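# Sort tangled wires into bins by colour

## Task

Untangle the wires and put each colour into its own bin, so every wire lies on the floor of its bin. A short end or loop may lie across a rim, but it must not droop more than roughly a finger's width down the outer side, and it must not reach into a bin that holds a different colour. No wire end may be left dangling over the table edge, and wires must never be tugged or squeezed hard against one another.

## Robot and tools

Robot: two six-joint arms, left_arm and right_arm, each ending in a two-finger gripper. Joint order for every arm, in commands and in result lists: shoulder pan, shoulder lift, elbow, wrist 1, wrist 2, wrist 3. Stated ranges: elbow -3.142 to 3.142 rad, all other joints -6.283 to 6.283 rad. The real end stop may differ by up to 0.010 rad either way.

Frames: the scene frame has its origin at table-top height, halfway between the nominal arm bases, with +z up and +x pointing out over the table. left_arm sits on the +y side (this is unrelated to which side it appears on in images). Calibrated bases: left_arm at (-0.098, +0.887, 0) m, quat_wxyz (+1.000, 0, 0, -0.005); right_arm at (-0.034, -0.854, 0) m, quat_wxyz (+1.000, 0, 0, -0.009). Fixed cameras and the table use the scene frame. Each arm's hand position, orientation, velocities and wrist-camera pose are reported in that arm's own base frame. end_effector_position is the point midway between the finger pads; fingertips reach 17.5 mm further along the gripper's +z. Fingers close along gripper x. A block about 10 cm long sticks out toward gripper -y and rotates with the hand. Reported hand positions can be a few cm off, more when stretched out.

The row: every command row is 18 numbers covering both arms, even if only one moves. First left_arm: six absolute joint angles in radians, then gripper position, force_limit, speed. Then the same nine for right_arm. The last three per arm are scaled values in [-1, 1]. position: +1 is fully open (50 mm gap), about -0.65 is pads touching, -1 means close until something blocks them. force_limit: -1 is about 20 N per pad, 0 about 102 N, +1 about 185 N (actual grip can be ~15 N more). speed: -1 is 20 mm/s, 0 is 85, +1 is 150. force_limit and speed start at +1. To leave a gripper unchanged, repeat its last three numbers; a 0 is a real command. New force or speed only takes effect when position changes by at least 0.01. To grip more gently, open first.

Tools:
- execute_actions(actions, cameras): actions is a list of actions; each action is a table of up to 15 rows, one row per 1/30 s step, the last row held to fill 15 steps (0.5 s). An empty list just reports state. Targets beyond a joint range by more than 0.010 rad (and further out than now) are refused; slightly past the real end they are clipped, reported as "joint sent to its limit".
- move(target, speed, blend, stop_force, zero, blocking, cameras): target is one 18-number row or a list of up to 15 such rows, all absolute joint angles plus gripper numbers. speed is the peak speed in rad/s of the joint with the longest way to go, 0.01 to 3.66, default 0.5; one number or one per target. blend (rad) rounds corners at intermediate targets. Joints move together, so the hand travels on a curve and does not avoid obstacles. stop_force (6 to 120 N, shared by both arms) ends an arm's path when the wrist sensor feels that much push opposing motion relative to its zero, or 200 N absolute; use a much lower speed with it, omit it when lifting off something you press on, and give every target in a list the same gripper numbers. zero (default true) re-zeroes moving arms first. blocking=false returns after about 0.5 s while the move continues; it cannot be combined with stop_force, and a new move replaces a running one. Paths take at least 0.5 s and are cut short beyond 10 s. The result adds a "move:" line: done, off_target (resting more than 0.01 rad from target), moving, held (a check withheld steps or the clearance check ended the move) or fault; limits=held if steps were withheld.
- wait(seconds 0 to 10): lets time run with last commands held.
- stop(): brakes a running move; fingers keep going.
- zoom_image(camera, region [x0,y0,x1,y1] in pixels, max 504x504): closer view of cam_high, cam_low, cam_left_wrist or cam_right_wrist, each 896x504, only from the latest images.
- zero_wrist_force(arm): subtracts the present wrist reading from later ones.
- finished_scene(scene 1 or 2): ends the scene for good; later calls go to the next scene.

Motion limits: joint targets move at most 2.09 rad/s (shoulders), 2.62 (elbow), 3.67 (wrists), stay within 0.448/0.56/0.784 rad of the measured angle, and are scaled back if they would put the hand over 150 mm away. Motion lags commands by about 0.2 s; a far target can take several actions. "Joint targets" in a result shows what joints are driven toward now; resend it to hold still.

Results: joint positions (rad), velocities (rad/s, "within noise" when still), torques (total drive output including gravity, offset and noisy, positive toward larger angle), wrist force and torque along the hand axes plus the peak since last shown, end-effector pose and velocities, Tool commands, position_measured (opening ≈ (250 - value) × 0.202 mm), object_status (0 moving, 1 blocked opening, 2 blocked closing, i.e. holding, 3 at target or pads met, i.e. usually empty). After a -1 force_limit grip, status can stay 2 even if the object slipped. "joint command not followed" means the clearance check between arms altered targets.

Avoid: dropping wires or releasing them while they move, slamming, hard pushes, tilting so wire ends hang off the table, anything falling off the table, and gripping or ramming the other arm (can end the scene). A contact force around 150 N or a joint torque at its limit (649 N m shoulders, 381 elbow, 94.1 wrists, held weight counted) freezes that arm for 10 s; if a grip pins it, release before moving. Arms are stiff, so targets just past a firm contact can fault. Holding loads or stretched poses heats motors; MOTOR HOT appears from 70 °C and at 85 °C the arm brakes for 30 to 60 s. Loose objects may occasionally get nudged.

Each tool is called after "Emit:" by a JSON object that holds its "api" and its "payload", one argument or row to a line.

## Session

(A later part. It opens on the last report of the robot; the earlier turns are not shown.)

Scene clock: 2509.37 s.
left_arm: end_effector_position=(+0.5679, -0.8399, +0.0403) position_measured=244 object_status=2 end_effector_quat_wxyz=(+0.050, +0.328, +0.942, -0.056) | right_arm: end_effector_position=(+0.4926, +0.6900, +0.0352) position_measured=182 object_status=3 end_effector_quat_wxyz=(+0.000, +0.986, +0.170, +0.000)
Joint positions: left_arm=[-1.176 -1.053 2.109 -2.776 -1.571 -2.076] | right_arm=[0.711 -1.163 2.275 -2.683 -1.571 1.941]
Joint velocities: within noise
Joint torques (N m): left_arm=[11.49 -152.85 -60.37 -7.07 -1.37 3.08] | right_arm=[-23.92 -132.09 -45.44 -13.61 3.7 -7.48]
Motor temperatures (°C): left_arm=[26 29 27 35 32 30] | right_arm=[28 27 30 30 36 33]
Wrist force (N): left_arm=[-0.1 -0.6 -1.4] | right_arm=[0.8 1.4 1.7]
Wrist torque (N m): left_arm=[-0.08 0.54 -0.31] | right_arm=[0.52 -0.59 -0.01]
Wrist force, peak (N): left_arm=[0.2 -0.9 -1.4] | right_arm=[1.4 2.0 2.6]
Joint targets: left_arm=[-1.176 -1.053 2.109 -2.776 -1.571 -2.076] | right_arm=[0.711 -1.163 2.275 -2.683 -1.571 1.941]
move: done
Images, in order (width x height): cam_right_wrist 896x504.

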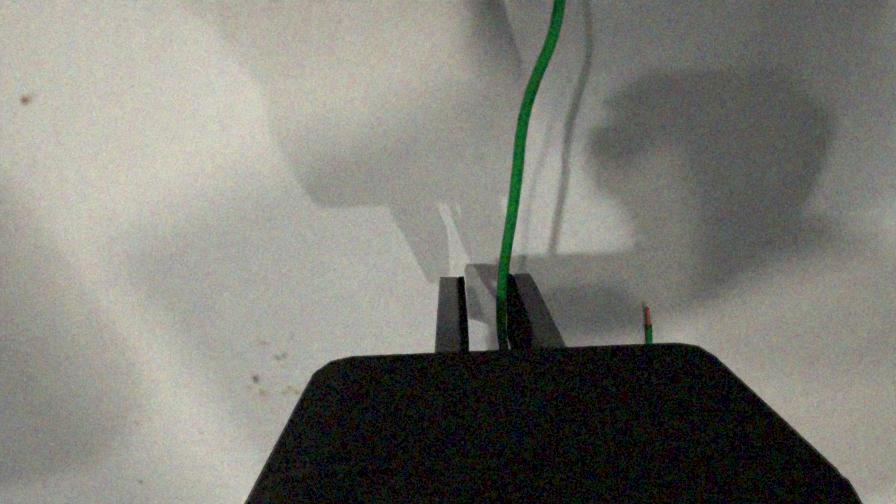

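Emit:
{"api": "move", "payload": {
  "target": [-1.1758,-1.0534,2.1087,-2.7761,-1.5708,-2.0758,-1,-0.9,-1,0.7114,-1.1475,2.2784,-2.7017,-1.5708,1.9414,-0.2,-0.9,-1],
  "speed": 0.02,
  "stop_force": 6,
  "cameras": []
}}

Emit:
{"api": "move", "payload": {
  "target": [-1.1758,-1.0534,2.1087,-2.7761,-1.5708,-2.0758,-1,-0.9,-1,0.7114,-1.1475,2.2784,-2.7017,-1.5708,1.9414,-1,-0.4,-1],
  "speed": 0.02,
  "cameras": ["cam_right_wrist"]
}}

Scene clock: 2521.07 s.
left_arm: end_effector_position=(+0.5679, -0.8399, +0.0403) position_measured=244 object_status=2 end_effector_quat_wxyz=(+0.050, +0.328, +0.942, -0.056) | right_arm: end_effector_position=(+0.4927, +0.6900, +0.0241) position_measured=182 object_status=3 end_effector_quat_wxyz=(+0.000, +0.986, +0.170, +0.000)
Joint positions: left_arm=[-1.176 -1.053 2.109 -2.776 -1.571 -2.076] | right_arm=[0.711 -1.147 2.278 -2.702 -1.571 1.941]
Joint velocities: within noise
Joint torques (N m): left_arm=[4.96 -160.82 -56.95 -7.74 -1.28 3.23] | right_arm=[-21.79 -131.78 -39.8 -13.15 3.2 -6.96]
Motor temperatures (°C): left_arm=[26 29 27 35 32 30] | right_arm=[28 27 30 30 36 33]
Wrist force (N): left_arm=[0.2 -0.5 -0.8] | right_arm=[0.4 1.4 2.5]
Wrist torque (N m): left_arm=[-0.07 0.49 -0.32] | right_arm=[0.52 -0.53 0.00]
Wrist force, peak (N): left_arm=[0.0 -0.1 -1.8] | right_arm=[0.6 1.4 2.7]
Joint targets: left_arm=[-1.176 -1.053 2.109 -2.776 -1.571 -2.076] | right_arm=[0.711 -1.148 2.278 -2.702 -1.571 1.941]
move: done
No camera images: "cameras" was empty.

Scene clock: 2522.00 s.
left_arm: end_effector_position=(+0.5679, -0.8399, +0.0403) position_measured=244 object_status=2 end_effector_quat_wxyz=(+0.050, +0.328, +0.942, -0.056) | right_arm: end_effector_position=(+0.4927, +0.6900, +0.0241) position_measured=252 object_status=3 end_effector_quat_wxyz=(+0.000, +0.986, +0.170, +0.000)
Joint positions: left_arm=[-1.176 -1.053 2.109 -2.776 -1.571 -2.076] | right_arm=[0.711 -1.147 2.278 -2.702 -1.571 1.941]
Joint velocities: within noise
Joint torques (N m): left_arm=[2.22 -158.94 -57.83 -7.83 -1.07 3.95] | right_arm=[-25.46 -134.42 -48.44 -13.03 3.95 -6.32]
Motor temperatures (°C): left_arm=[26 29 27 35 32 30] | right_arm=[28 27 30 30 36 33]
Wrist force (N): left_arm=[-0.2 -0.5 -1.2] | right_arm=[0.4 1.2 1.7]
Wrist torque (N m): left_arm=[-0.08 0.56 -0.32] | right_arm=[0.50 -0.52 0.00]
Wrist force, peak (N): left_arm=[0.0 -1.1 -1.2] | right_arm=[0.3 1.5 2.3]
Joint targets: left_arm=[-1.176 -1.053 2.109 -2.776 -1.571 -2.076] | right_arm=[0.711 -1.148 2.278 -2.702 -1.571 1.941]
move: done
Images, in order (width x height): cam_right_wrist 896x504.

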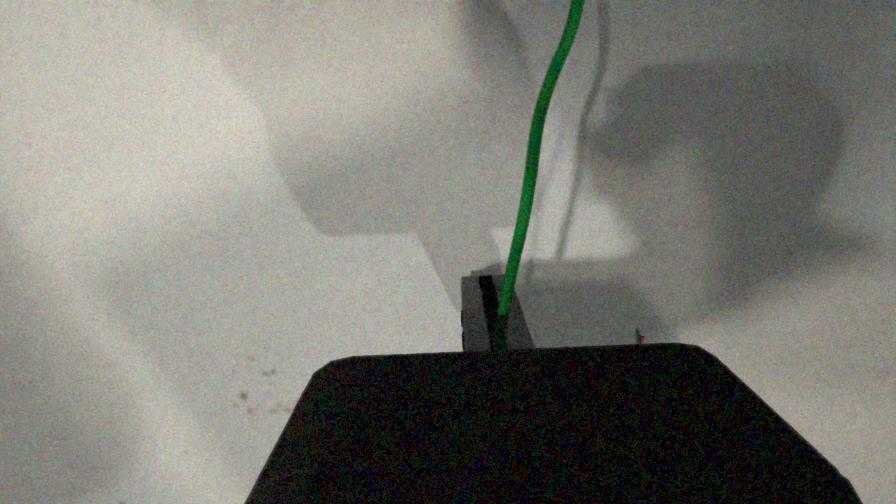

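Emit:
{"api": "move", "payload": {
  "target": [
    [-1.1758,-1.0534,2.1087,-2.7761,-1.5708,-2.0758,-1,-0.9,-1,0.7114,-1.1475,2.2784,-2.7017,-1.5708,1.9414,-0.4,-0.4,-1],
    [-1.1758,-1.0534,2.1087,-2.7761,-1.5708,-2.0758,-1,-0.9,-1,0.7114,-1.1697,2.2739,-2.6750,-1.5708,1.9414,-0.4,-0.4,-1]
  ],
  "speed": 0.03,
  "cameras": ["cam_right_wrist"]
}}

Emit:
{"api": "zoom_image", "payload": {
  "camera": "cam_right_wrist",
  "region": [400, 200, 640, 360]
}}

Scene clock: 2534.20 s.
left_arm: end_effector_position=(+0.5679, -0.8399, +0.0403) position_measured=244 object_status=2 end_effector_quat_wxyz=(+0.050, +0.328, +0.942, -0.056) | right_arm: end_effector_position=(+0.4926, +0.6900, +0.0401) position_measured=212 object_status=3 end_effector_quat_wxyz=(+0.000, +0.986, +0.170, +0.000)
Joint positions: left_arm=[-1.176 -1.053 2.109 -2.776 -1.571 -2.076] | right_arm=[0.711 -1.169 2.274 -2.675 -1.571 1.941]
Joint velocities: within noise
Joint torques (N m): left_arm=[3.15 -165.57 -51.7 -8.65 -1.18 3.17] | right_arm=[-24.71 -170.87 -76.68 -5.05 3.67 -6.63]
Motor temperatures (°C): left_arm=[26 29 27 35 32 30] | right_arm=[28 27 30 30 36 33]
Wrist force (N): left_arm=[-0.2 -0.5 -0.9] | right_arm=[1.1 1.1 2.5]
Wrist torque (N m): left_arm=[-0.06 0.57 -0.32] | right_arm=[0.48 -0.65 -0.01]
Wrist force, peak (N): left_arm=[-0.1 -1.1 -1.4] | right_arm=[0.5 1.9 2.7]
Joint targets: left_arm=[-1.176 -1.053 2.109 -2.776 -1.571 -2.076] | right_arm=[0.711 -1.170 2.274 -2.675 -1.571 1.941]
move: done
Images, in order (width x height): cam_right_wrist 896x504.

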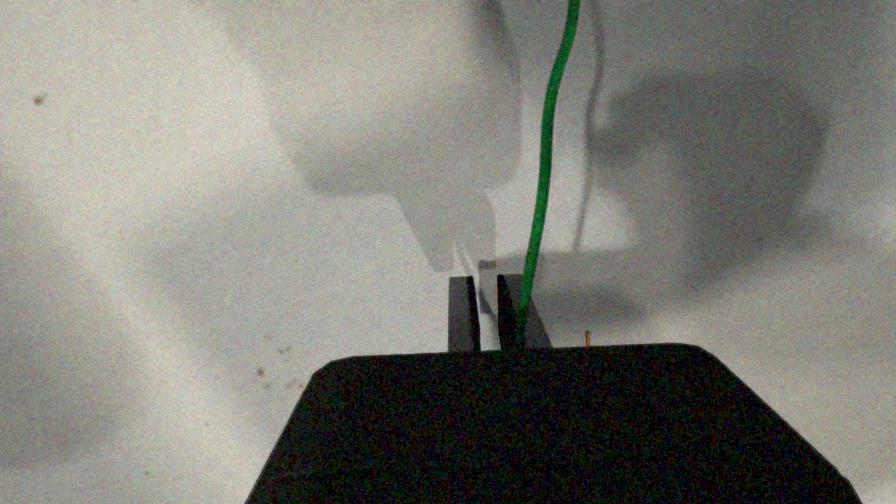

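Scaled by 2.100 from the camera's 896x504 image, which has a finer 1280x720 frame.

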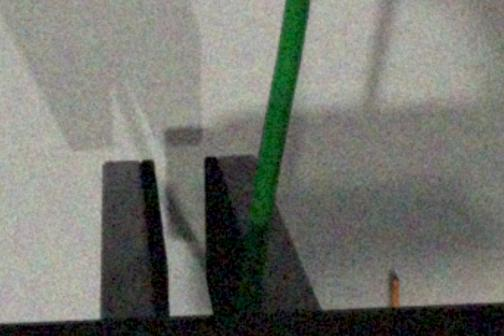

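Emit:
{"api": "move", "payload": {
  "target": [
    [-1.1758,-1.0534,2.1087,-2.7761,-1.5708,-2.0758,-1,-0.9,-1,0.7114,-1.1697,2.2739,-2.6750,-1.5708,1.9414,0,-0.4,-1],
    [-1.1758,-1.0534,2.1087,-2.7761,-1.5708,-2.0758,-1,-0.9,-1,0.7114,-1.2356,2.2565,-2.5917,-1.5708,1.9414,0,-0.4,-1]
  ],
  "speed": 0.05,
  "cameras": ["cam_right_wrist"]
}}

Scene clock: 2555.37 s.
left_arm: end_effector_position=(+0.5679, -0.8399, +0.0403) position_measured=244 object_status=2 end_effector_quat_wxyz=(+0.050, +0.328, +0.942, -0.056) | right_arm: end_effector_position=(+0.4927, +0.6900, +0.0901) position_measured=152 object_status=3 end_effector_quat_wxyz=(+0.000, +0.986, +0.170, +0.000)
Joint positions: left_arm=[-1.176 -1.053 2.109 -2.776 -1.571 -2.076] | right_arm=[0.711 -1.235 2.257 -2.592 -1.571 1.941]
Joint velocities: within noise
Joint torques (N m): left_arm=[-8.11 -174.84 -47.9 -8.98 -1.03 3.08] | right_arm=[-14.99 -152.21 -84.11 -4.66 3.59 -6.02]
Motor temperatures (°C): left_arm=[26 29 27 35 32 30] | right_arm=[28 27 30 30 36 33]
Wrist force (N): left_arm=[0.2 -0.8 -0.5] | right_arm=[0.6 0.9 2.4]
Wrist torque (N m): left_arm=[-0.12 0.49 -0.32] | right_arm=[0.45 -0.56 -0.02]
Wrist force, peak (N): left_arm=[0.2 -0.7 -1.7] | right_arm=[0.9 1.5 2.9]
Joint targets: left_arm=[-1.176 -1.053 2.109 -2.776 -1.571 -2.076] | right_arm=[0.711 -1.236 2.256 -2.592 -1.571 1.941]
move: done
Images, in order (width x height): cam_right_wrist 896x504.

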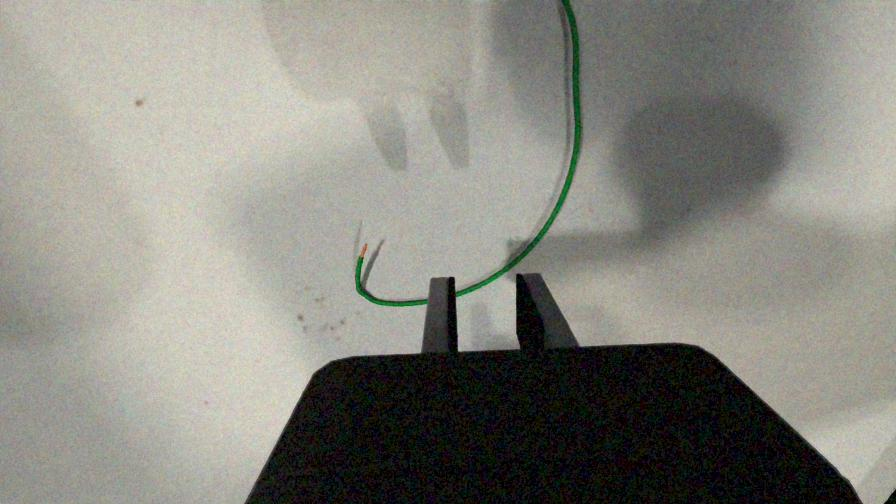

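Emit:
{"api": "move", "payload": {
  "target": [
    [-1.1758,-1.0534,2.1087,-2.7761,-1.5708,-2.0758,-1,-0.9,-1,0.7114,-1.2356,2.2565,-2.5917,-1.5708,-1.179,-0.3,-0.4,-1],
    [-1.1758,-1.0534,2.1087,-2.7761,-1.5708,-2.0758,-1,-0.9,-1,0.7309,-1.1553,2.1885,-2.6040,-1.5708,-1.179,-0.3,-0.4,-1]
  ],
  "speed": [0.8,0.1],
  "cameras": ["cam_right_wrist","cam_low"]
}}

Scene clock: 2584.13 s.
left_arm: end_effector_position=(+0.5679, -0.8399, +0.0403) position_measured=244 object_status=2 end_effector_quat_wxyz=(+0.050, +0.328, +0.942, -0.056) | right_arm: end_effector_position=(+0.5212, +0.7372, +0.0604) position_measured=198 object_status=3 end_effector_quat_wxyz=(+0.000, -0.169, +0.986, +0.000)
Joint positions: left_arm=[-1.176 -1.053 2.109 -2.776 -1.571 -2.076] | right_arm=[0.731 -1.156 2.189 -2.604 -1.571 -1.179]
Joint velocities: within noise
Joint torques (N m): left_arm=[-8.35 -182.68 -44.38 -11.04 -1.19 1.69] | right_arm=[27.18 -130.45 -83.93 -14.19 3.5 -7.03]
Motor temperatures (°C): left_arm=[26 29 27 35 32 30] | right_arm=[28 27 30 30 36 33]
Wrist force (N): left_arm=[-0.1 -0.9 -0.9] | right_arm=[0.7 1.7 2.2]
Wrist torque (N m): left_arm=[-0.15 0.53 -0.32] | right_arm=[0.61 -0.59 -0.02]
Wrist force, peak (N): left_arm=[-0.1 -0.8 -1.6] | right_arm=[-0.1 1.8 2.9]
Joint targets: left_arm=[-1.176 -1.053 2.109 -2.776 -1.571 -2.076] | right_arm=[0.731 -1.155 2.189 -2.604 -1.571 -1.179]
move: done
Images, in order (width x height): cam_low 896x504, cam_right_wrist 896x504.

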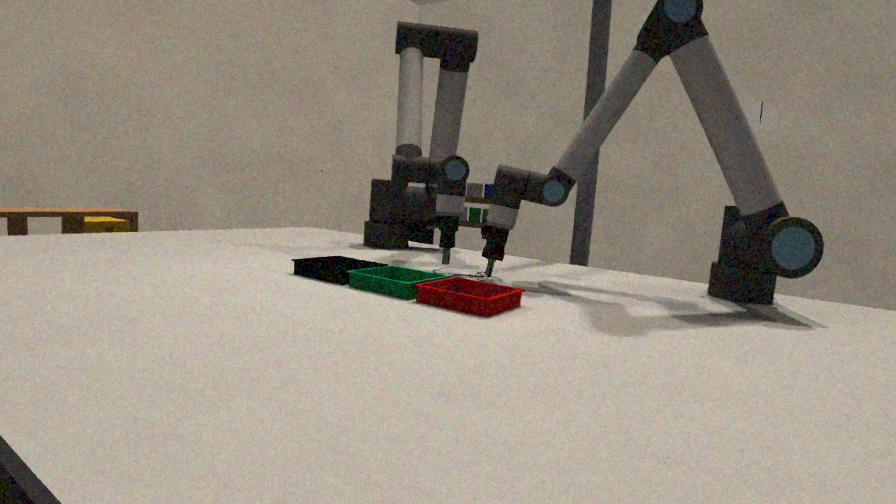

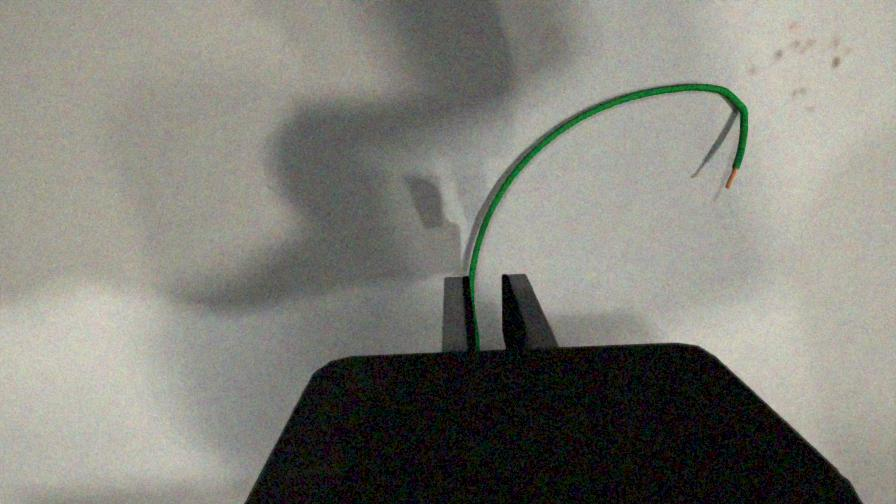

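Emit:
{"api": "move", "payload": {
  "target": [-1.1758,-1.0534,2.1087,-2.7761,-1.5708,-2.0758,-1,-0.9,-1,0.7309,-1.1127,2.1980,-2.6561,-1.5708,-1.179,-0.3,-0.4,-1],
  "speed": 0.03,
  "stop_force": 6,
  "cameras": ["cam_right_wrist"]
}}

Emit:
{"api": "move", "payload": {
  "target": [-1.1758,-1.0534,2.1087,-2.7761,-1.5708,-2.0758,-1,-0.9,-1,0.7309,-1.1027,2.2002,-2.6683,-1.5708,-1.179,-0.3,-0.4,-1],
  "speed": 0.01,
  "stop_force": 6,
  "cameras": ["cam_right_wrist"]
}}

Scene clock: 2598.83 s.
left_arm: end_effector_position=(+0.5679, -0.8399, +0.0403) position_measured=244 object_status=2 end_effector_quat_wxyz=(+0.050, +0.328, +0.942, -0.056) | right_arm: end_effector_position=(+0.5215, +0.7375, +0.0261) position_measured=198 object_status=3 end_effector_quat_wxyz=(+0.000, -0.169, +0.986, +0.000)
Joint positions: left_arm=[-1.176 -1.053 2.109 -2.776 -1.571 -2.076] | right_arm=[0.731 -1.113 2.198 -2.656 -1.571 -1.179]
Joint velocities: within noise
Joint torques (N m): left_arm=[-7.36 -180.2 -41.54 -12.1 -0.93 1.97] | right_arm=[25.46 -145.34 -47.54 -13.89 2.84 -6.49]
Motor temperatures (°C): left_arm=[26 29 27 35 32 30] | right_arm=[28 27 30 30 36 33]
Wrist force (N): left_arm=[-0.1 -0.7 -0.8] | right_arm=[0.8 1.4 2.1]
Wrist torque (N m): left_arm=[-0.11 0.53 -0.32] | right_arm=[0.56 -0.58 -0.02]
Wrist force, peak (N): left_arm=[0.1 -0.6 -1.5] | right_arm=[0.8 1.9 2.9]
Joint targets: left_arm=[-1.176 -1.053 2.109 -2.776 -1.571 -2.076] | right_arm=[0.731 -1.113 2.198 -2.656 -1.571 -1.179]
move: done
Images, in order (width x height): cam_right_wrist 896x504.

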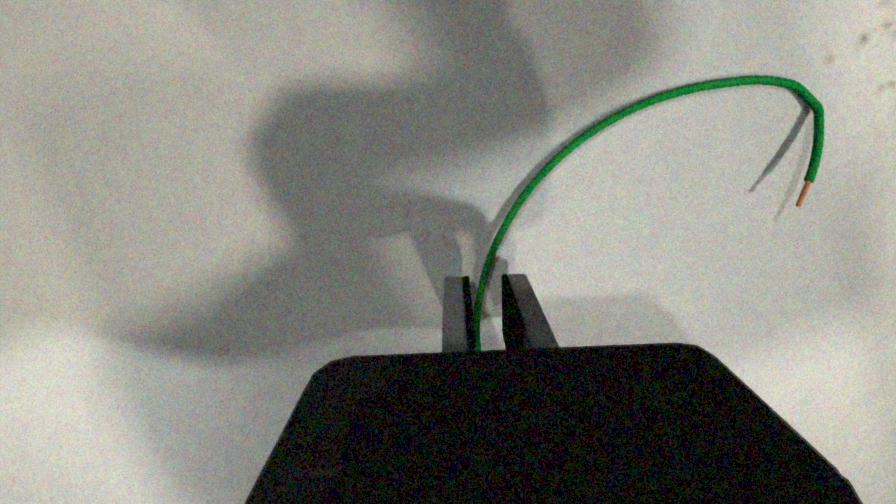

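Scene clock: 2600.93 s.
left_arm: end_effector_position=(+0.5679, -0.8399, +0.0403) position_measured=244 object_status=2 end_effector_quat_wxyz=(+0.050, +0.328, +0.942, -0.056) | right_arm: end_effector_position=(+0.5213, +0.7373, +0.0182) position_measured=198 object_status=3 end_effector_quat_wxyz=(+0.000, -0.169, +0.986, +0.000)
Joint positions: left_arm=[-1.176 -1.053 2.109 -2.776 -1.571 -2.076] | right_arm=[0.731 -1.103 2.2 -2.668 -1.571 -1.179]
Joint velocities: within noise
Joint torques (N m): left_arm=[0.69 -182.97 -42.7 -11.69 -0.97 1.47] | right_arm=[17.78 -144.57 -44.9 -13.38 3.08 -6.19]
Motor temperatures (°C): left_arm=[26 29 27 35 32 30] | right_arm=[28 27 30 30 36 33]
Wrist force (N): left_arm=[-0.3 -0.8 -1.1] | right_arm=[0.9 1.4 2.5]
Wrist torque (N m): left_arm=[-0.12 0.57 -0.32] | right_arm=[0.54 -0.61 -0.02]
Wrist force, peak (N): left_arm=[0.0 -0.7 -1.3] | right_arm=[0.4 1.6 2.9]
Joint targets: left_arm=[-1.176 -1.053 2.109 -2.776 -1.571 -2.076] | right_arm=[0.731 -1.103 2.200 -2.668 -1.571 -1.179]
move: done
Images, in order (width x height): cam_right_wrist 896x504.

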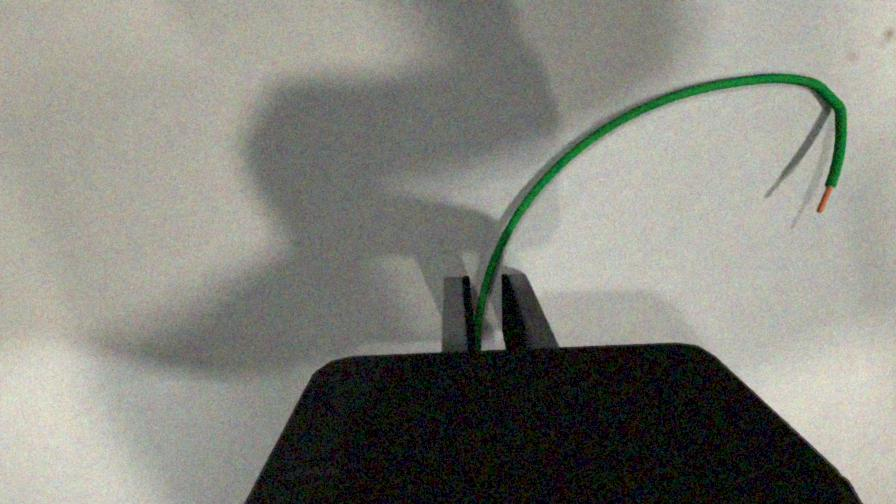

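Now close.

Emit:
{"api": "move", "payload": {
  "target": [-1.1758,-1.0534,2.1087,-2.7761,-1.5708,-2.0758,-1,-0.9,-1,0.7309,-1.1027,2.2002,-2.6683,-1.5708,-1.179,-1,-0.4,-1],
  "speed": 0.02,
  "cameras": ["cam_right_wrist","cam_left_wrist"]
}}

Scene clock: 2605.53 s.
left_arm: end_effector_position=(+0.5679, -0.8399, +0.0403) position_measured=244 object_status=2 end_effector_quat_wxyz=(+0.050, +0.328, +0.942, -0.056) | right_arm: end_effector_position=(+0.5213, +0.7374, +0.0182) position_measured=246 object_status=0 end_effector_quat_wxyz=(+0.000, -0.169, +0.986, +0.000)
Joint positions: left_arm=[-1.176 -1.053 2.109 -2.776 -1.571 -2.076] | right_arm=[0.731 -1.103 2.2 -2.668 -1.571 -1.179]
Joint velocities: within noise
Joint torques (N m): left_arm=[-6.36 -187.6 -42.72 -12.7 -1.44 1.37] | right_arm=[18.53 -151.76 -71.69 -11.19 3.08 -6.62]
Motor temperatures (°C): left_arm=[26 29 27 35 32 30] | right_arm=[28 27 30 30 36 33]
Wrist force (N): left_arm=[-0.3 -1.1 -0.8] | right_arm=[0.8 1.6 1.8]
Wrist torque (N m): left_arm=[-0.17 0.56 -0.32] | right_arm=[0.59 -0.59 -0.01]
Wrist force, peak (N): left_arm=[0.1 -0.7 -1.6] | right_arm=[0.3 1.6 3.0]
Joint targets: left_arm=[-1.176 -1.053 2.109 -2.776 -1.571 -2.076] | right_arm=[0.731 -1.103 2.200 -2.668 -1.571 -1.179]
move: done
Images, in order (width x height): cam_left_wrist 896x504, cam_right_wrist 896x504.

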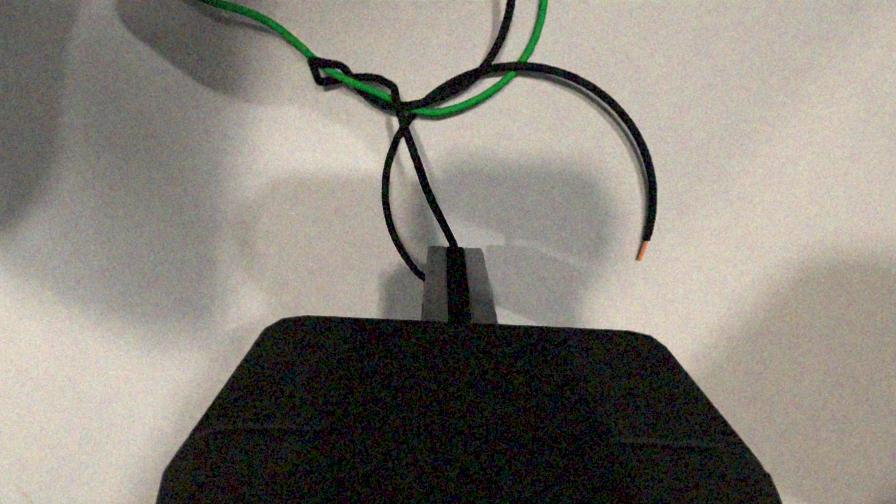

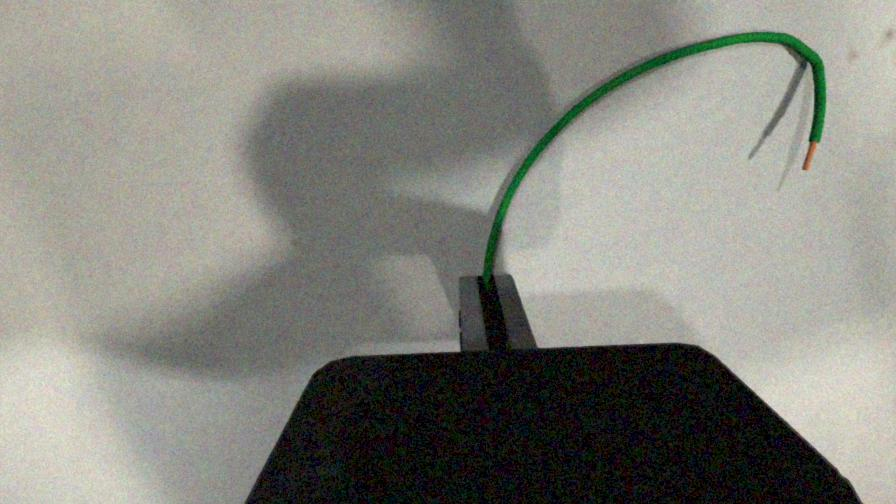

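Emit:
{"api": "move", "payload": {
  "target": [-1.1758,-1.1105,2.0956,-2.7059,-1.5708,-2.0758,-1,-0.9,-1,0.7309,-1.1911,2.1782,-2.5579,-1.5708,-1.179,-1,-0.4,-1],
  "speed": 0.05,
  "cameras": ["cam_right_wrist","cam_left_wrist"]
}}

Scene clock: 2620.23 s.
left_arm: end_effector_position=(+0.5680, -0.8400, +0.0900) position_measured=244 object_status=2 end_effector_quat_wxyz=(+0.050, +0.328, +0.942, -0.056) | right_arm: end_effector_position=(+0.5213, +0.7374, +0.0899) position_measured=246 object_status=2 end_effector_quat_wxyz=(+0.000, -0.169, +0.986, +0.000)
Joint positions: left_arm=[-1.176 -1.11 2.096 -2.706 -1.571 -2.076] | right_arm=[0.731 -1.191 2.178 -2.558 -1.571 -1.179]
Joint velocities: within noise
Joint torques (N m): left_arm=[-3.02 -187.55 -82.49 -3.46 -1.32 1.16] | right_arm=[13.45 -165.05 -85.19 -4.2 3.71 -6.65]
Motor temperatures (°C): left_arm=[26 29 27 35 32 30] | right_arm=[28 27 30 30 36 33]
Wrist force (N): left_arm=[0.3 -0.7 -1.0] | right_arm=[0.5 1.1 2.6]
Wrist torque (N m): left_arm=[-0.12 0.50 -0.29] | right_arm=[0.51 -0.52 -0.02]
Wrist force, peak (N): left_arm=[0.1 -1.2 -1.3] | right_arm=[0.7 1.8 3.1]
Joint targets: left_arm=[-1.176 -1.110 2.096 -2.706 -1.571 -2.076] | right_arm=[0.731 -1.191 2.178 -2.558 -1.571 -1.179]
move: done
Images, in order (width x height): cam_left_wrist 896x504, cam_right_wrist 896x504.

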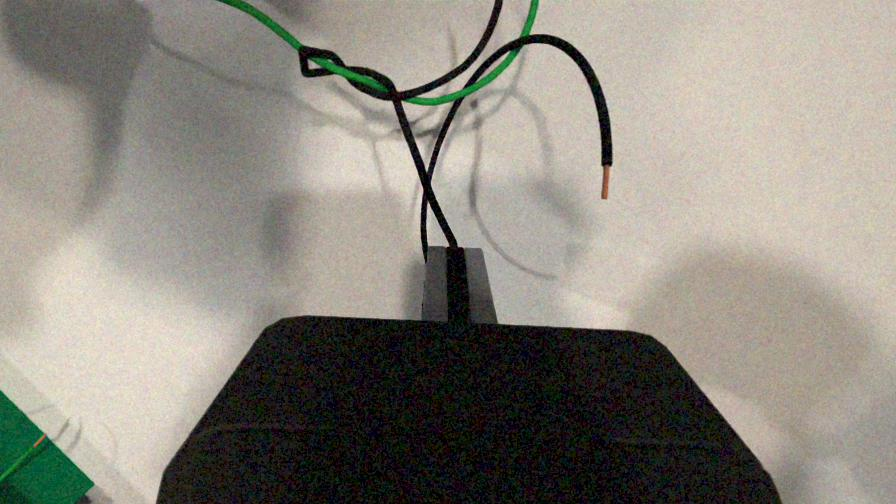

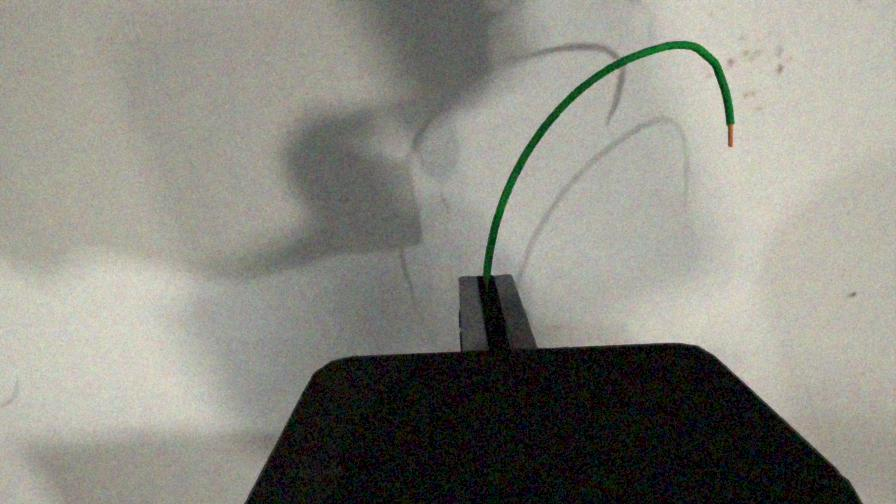

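Emit:
{"api": "move", "payload": {
  "target": [-1.1555,-1.1415,2.1556,-2.7349,-1.5708,-2.0555,-1,-0.9,-1,0.7309,-1.1911,2.1782,-2.5579,-1.5708,-1.179,-1,-0.4,-1],
  "speed": 0.03,
  "stop_force": 7,
  "cameras": ["cam_left_wrist"]
}}

Emit:
{"api": "move", "payload": {
  "target": [-1.1238,-1.1833,2.2359,-2.7734,-1.5708,-2.0238,-1,-0.9,-1,0.7309,-1.1911,2.1782,-2.5579,-1.5708,-1.179,-1,-0.4,-1],
  "speed": 0.03,
  "stop_force": 7,
  "cameras": ["cam_left_wrist","cam_low"]
}}

Scene clock: 2640.67 s.
left_arm: end_effector_position=(+0.5680, -0.7899, +0.0902) position_measured=244 object_status=2 end_effector_quat_wxyz=(+0.051, +0.328, +0.942, -0.055) | right_arm: end_effector_position=(+0.5213, +0.7373, +0.0901) position_measured=246 object_status=2 end_effector_quat_wxyz=(+0.000, -0.169, +0.986, +0.000)
Joint positions: left_arm=[-1.155 -1.142 2.156 -2.735 -1.571 -2.055] | right_arm=[0.731 -1.191 2.178 -2.558 -1.571 -1.179]
Joint velocities: within noise
Joint torques (N m): left_arm=[28.15 -181.21 -42.88 -13.35 -1.49 5.21] | right_arm=[10.55 -160.35 -56.45 -8.66 3.75 -7.2]
Motor temperatures (°C): left_arm=[26 29 27 35 32 30] | right_arm=[28 27 30 30 36 33]
Wrist force (N): left_arm=[-0.4 -0.7 -1.1] | right_arm=[0.1 1.5 2.3]
Wrist torque (N m): left_arm=[-0.11 0.60 -0.30] | right_arm=[0.56 -0.47 -0.01]
Wrist force, peak (N): left_arm=[-4.0 -3.4 -0.8] | right_arm=[0.0 6.4 2.4]
Joint targets: left_arm=[-1.155 -1.141 2.156 -2.735 -1.571 -2.056] | right_arm=[0.731 -1.191 2.178 -2.558 -1.571 -1.179]
move: done
Images, in order (width x height): cam_left_wrist 896x504.

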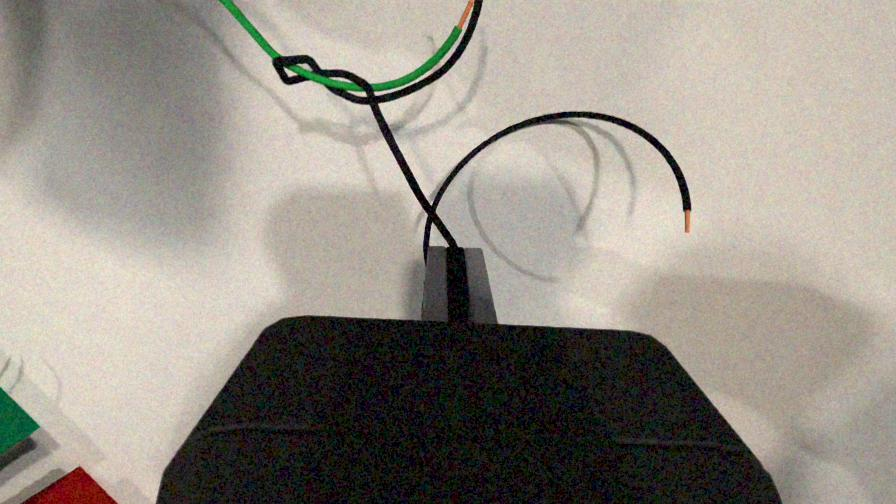

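Scene clock: 2644.43 s.
left_arm: end_effector_position=(+0.5680, -0.7200, +0.0902) position_measured=244 object_status=2 end_effector_quat_wxyz=(+0.053, +0.328, +0.942, -0.053) | right_arm: end_effector_position=(+0.5213, +0.7373, +0.0901) position_measured=246 object_status=2 end_effector_quat_wxyz=(+0.000, -0.169, +0.986, +0.000)
Joint positions: left_arm=[-1.124 -1.183 2.236 -2.773 -1.571 -2.024] | right_arm=[0.731 -1.191 2.178 -2.558 -1.571 -1.179]
Joint velocities: within noise
Joint torques (N m): left_arm=[29.67 -163.22 -41.08 -12.33 -1.01 5.43] | right_arm=[8.81 -155.88 -68.48 -11.23 2.77 -5.57]
Motor temperatures (°C): left_arm=[26 29 27 35 32 30] | right_arm=[28 27 30 30 36 33]
Wrist force (N): left_arm=[0.1 -0.6 -0.8] | right_arm=[0.6 0.9 2.3]
Wrist torque (N m): left_arm=[-0.12 0.52 -0.30] | right_arm=[0.47 -0.56 -0.01]
Wrist force, peak (N): left_arm=[-0.1 -1.3 -1.5] | right_arm=[0.3 2.0 2.8]
Joint targets: left_arm=[-1.124 -1.183 2.236 -2.773 -1.571 -2.024] | right_arm=[0.731 -1.191 2.178 -2.558 -1.571 -1.179]
move: done
Images, in order (width x height): cam_low 896x504, cam_left_wrist 896x504.

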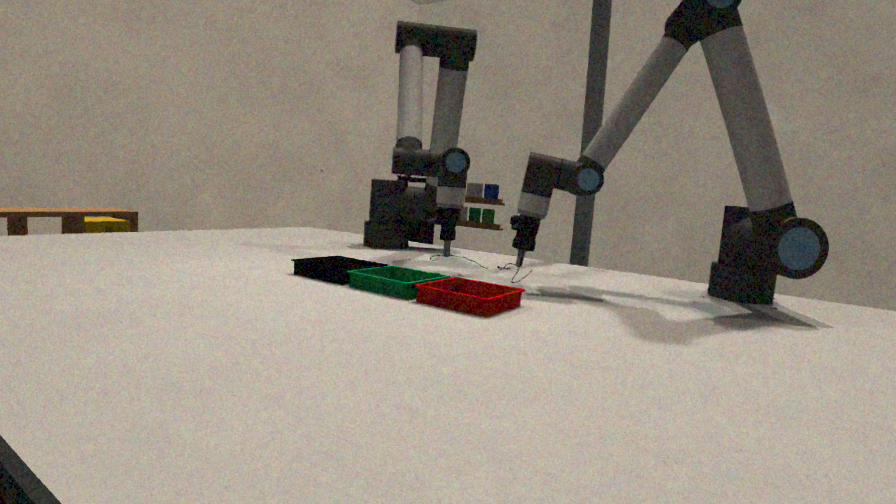

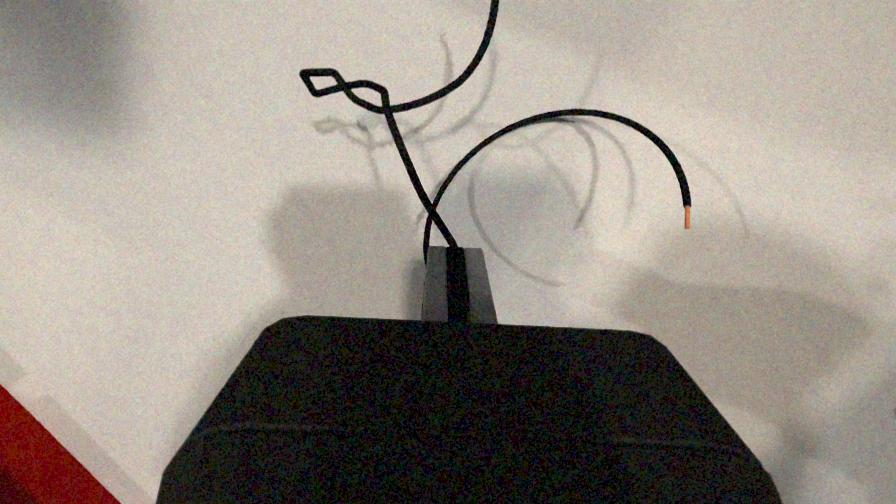

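Emit:
{"api": "move", "payload": {
  "target": [-1.1238,-1.3952,2.1395,-2.4651,-1.5708,-2.0238,-1,-0.9,-1,0.7309,-1.3584,2.0958,-2.3082,-1.5708,-1.179,-1,-0.4,-1],
  "speed": 0.15
}}

Emit:
{"api": "zoom_image", "payload": {
  "camera": "cam_high",
  "region": [360, 180, 600, 350]
}}

Emit:
{"api": "zoom_image", "payload": {
  "camera": "cam_low",
  "region": [340, 160, 600, 320]
}}

Scene clock: 2663.07 s.
left_arm: end_effector_position=(+0.5680, -0.7200, +0.2800) position_measured=244 object_status=2 end_effector_quat_wxyz=(+0.053, +0.328, +0.942, -0.053) | right_arm: end_effector_position=(+0.5214, +0.7374, +0.2500) position_measured=246 object_status=2 end_effector_quat_wxyz=(+0.000, -0.169, +0.986, +0.000)
Joint positions: left_arm=[-1.124 -1.395 2.14 -2.465 -1.571 -2.024] | right_arm=[0.731 -1.358 2.096 -2.308 -1.571 -1.179]
Joint velocities: within noise
Joint torques (N m): left_arm=[21.96 -147.66 -97.49 -3.9 -0.69 4.29] | right_arm=[7.05 -149.21 -105.66 -3.92 2.91 -5.63]
Motor temperatures (°C): left_arm=[26 29 27 35 32 30] | right_arm=[28 27 30 30 36 33]
Wrist force (N): left_arm=[-0.5 -0.1 -1.5] | right_arm=[0.2 1.2 2.3]
Wrist torque (N m): left_arm=[-0.04 0.63 -0.33] | right_arm=[0.51 -0.46 -0.01]
Wrist force, peak (N): left_arm=[-0.6 -0.4 -2.4] | right_arm=[0.2 1.4 3.3]
Joint targets: left_arm=[-1.124 -1.395 2.139 -2.465 -1.571 -2.024] | right_arm=[0.731 -1.358 2.096 -2.308 -1.571 -1.179]
move: done

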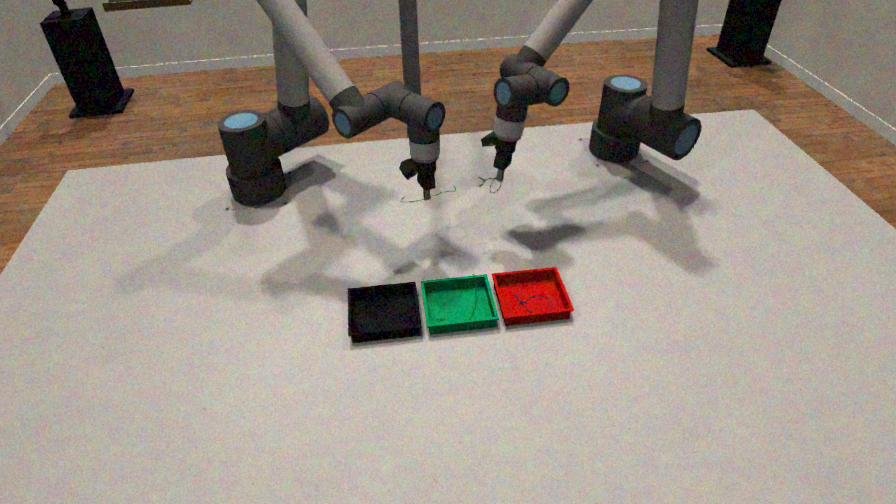

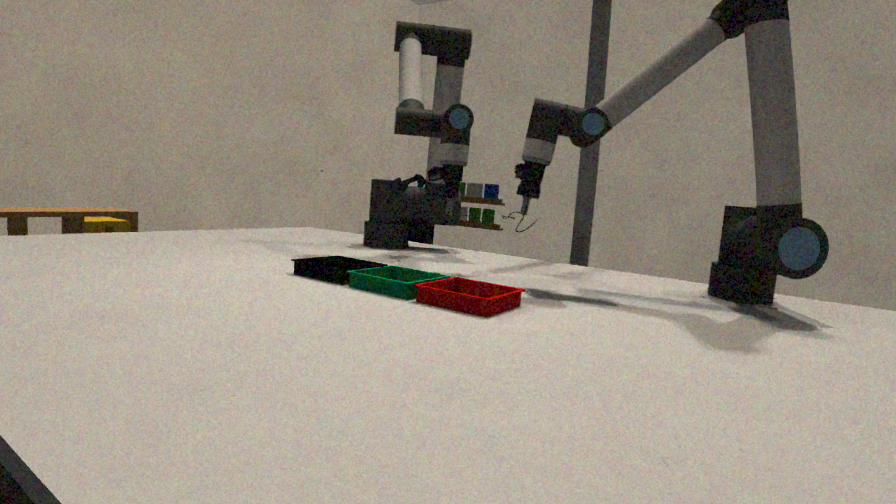

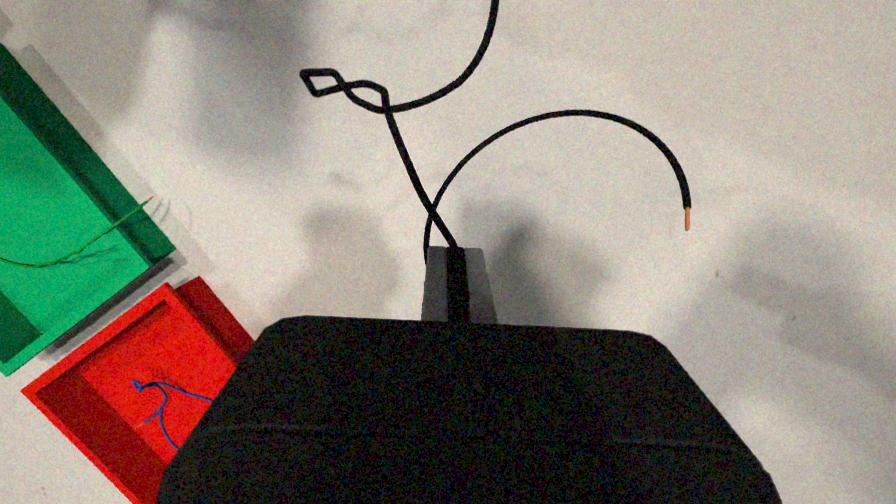

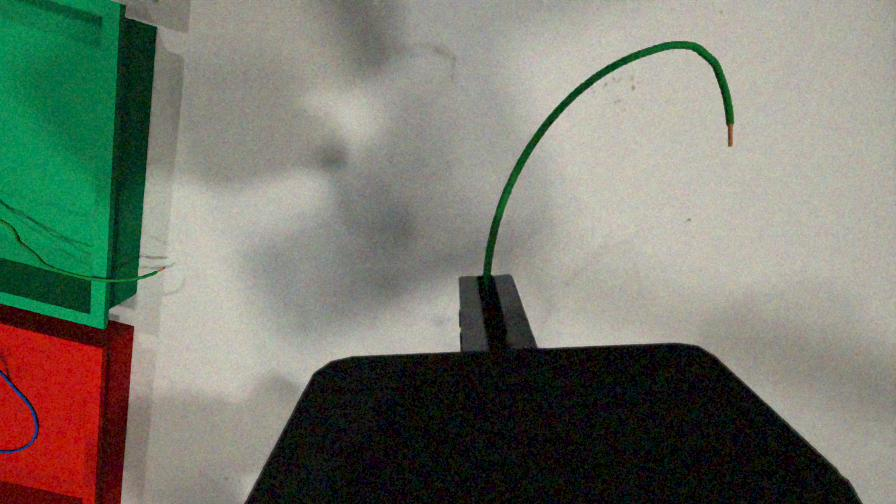

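Scaled by 2.100 from the camera's 896x504 image, which has a finer 1280x720 frame.

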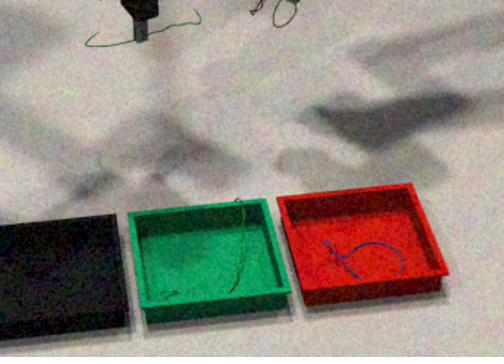

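Scaled by 1.938 from the camera's 896x504 image, which has a finer 1280x720 frame.

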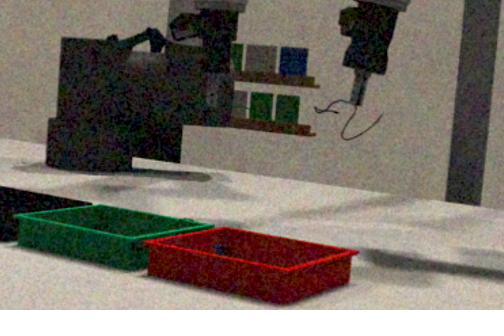

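Emit:
{"api": "move", "payload": {
  "target": [-1.1238,-1.3952,2.1395,-2.4651,-1.5708,-2.0238,-1,-0.9,-1,0.5495,-1.0657,1.6496,-2.1547,-1.5708,-0.8505,-1,-0.4,-1],
  "speed": 0.2
}}

Emit:
{"api": "zoom_image", "payload": {
  "camera": "cam_high",
  "region": [360, 180, 600, 350]
}}

Scene clock: 2694.43 s.
left_arm: end_effector_position=(+0.5680, -0.7199, +0.2802) position_measured=244 object_status=2 end_effector_quat_wxyz=(+0.053, +0.328, +0.942, -0.053) | right_arm: end_effector_position=(+0.9047, +0.7900, +0.2502) position_measured=246 object_status=2 end_effector_quat_wxyz=(+0.000, +0.085, +0.996, +0.000)
Joint positions: left_arm=[-1.124 -1.395 2.14 -2.465 -1.571 -2.024] | right_arm=[0.55 -1.066 1.65 -2.155 -1.571 -0.851]
Joint velocities: within noise
Joint torques (N m): left_arm=[12.92 -139.7 -66.27 -11.11 -0.52 4.79] | right_arm=[-33.26 -189.67 -114.67 -4.52 3.1 5.03]
Motor temperatures (°C): left_arm=[26 29 27 35 32 30] | right_arm=[28 27 30 30 36 33]
Wrist force (N): left_arm=[-0.2 -0.3 -1.2] | right_arm=[0.5 1.3 1.6]
Wrist torque (N m): left_arm=[-0.07 0.59 -0.33] | right_arm=[0.54 -0.53 -0.03]
Wrist force, peak (N): left_arm=[-0.8 -0.4 -1.4] | right_arm=[2.5 1.6 2.9]
Joint targets: left_arm=[-1.124 -1.395 2.139 -2.465 -1.571 -2.024] | right_arm=[0.550 -1.066 1.650 -2.155 -1.571 -0.851]
move: done

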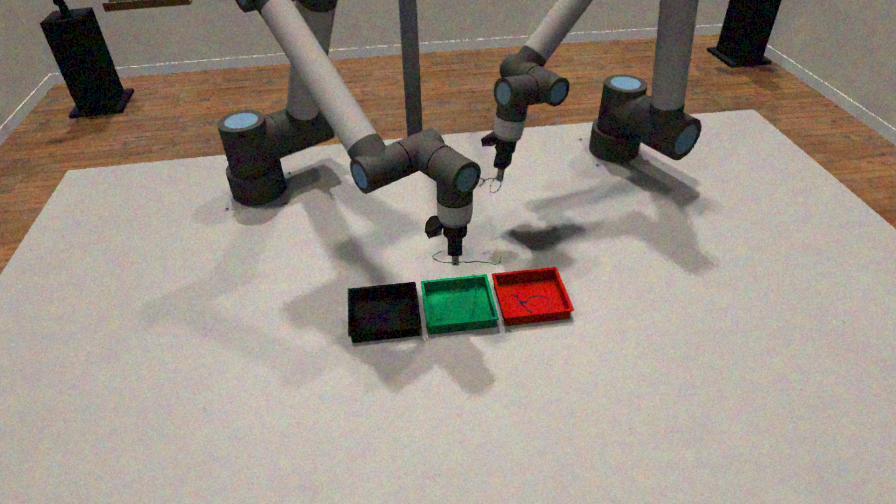

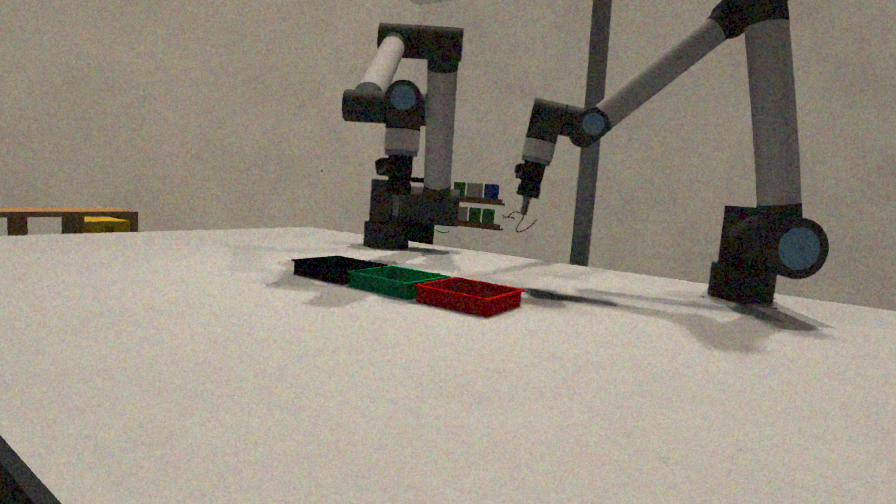

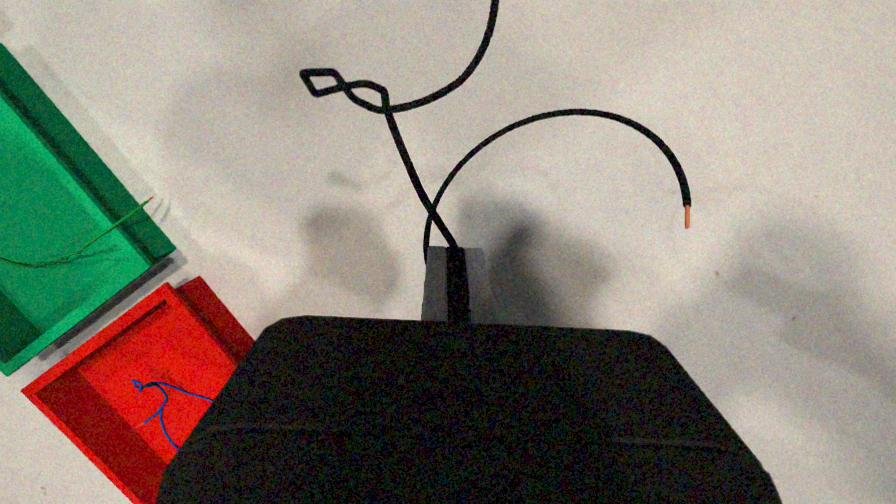

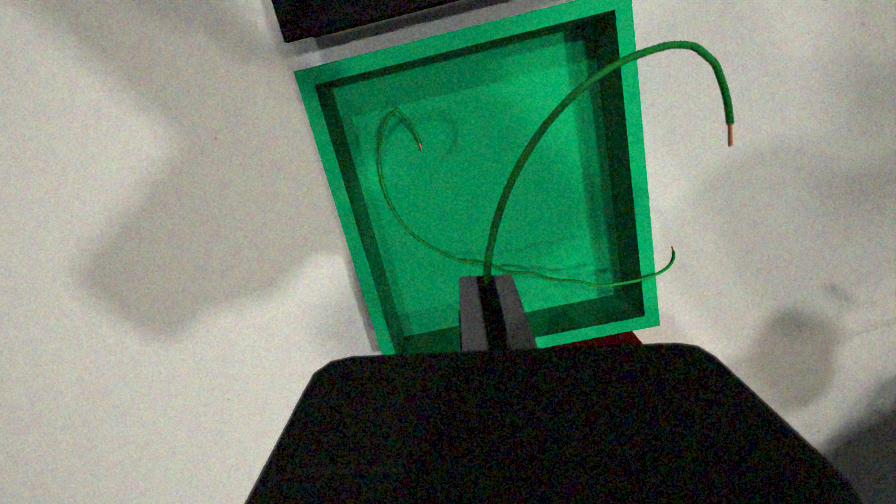

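Scaled by 2.100 from the camera's 896x504 image, which has a finer 1280x720 frame.

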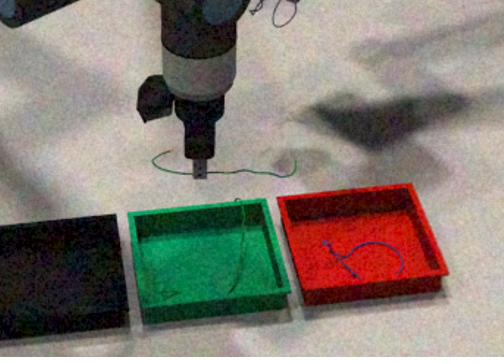

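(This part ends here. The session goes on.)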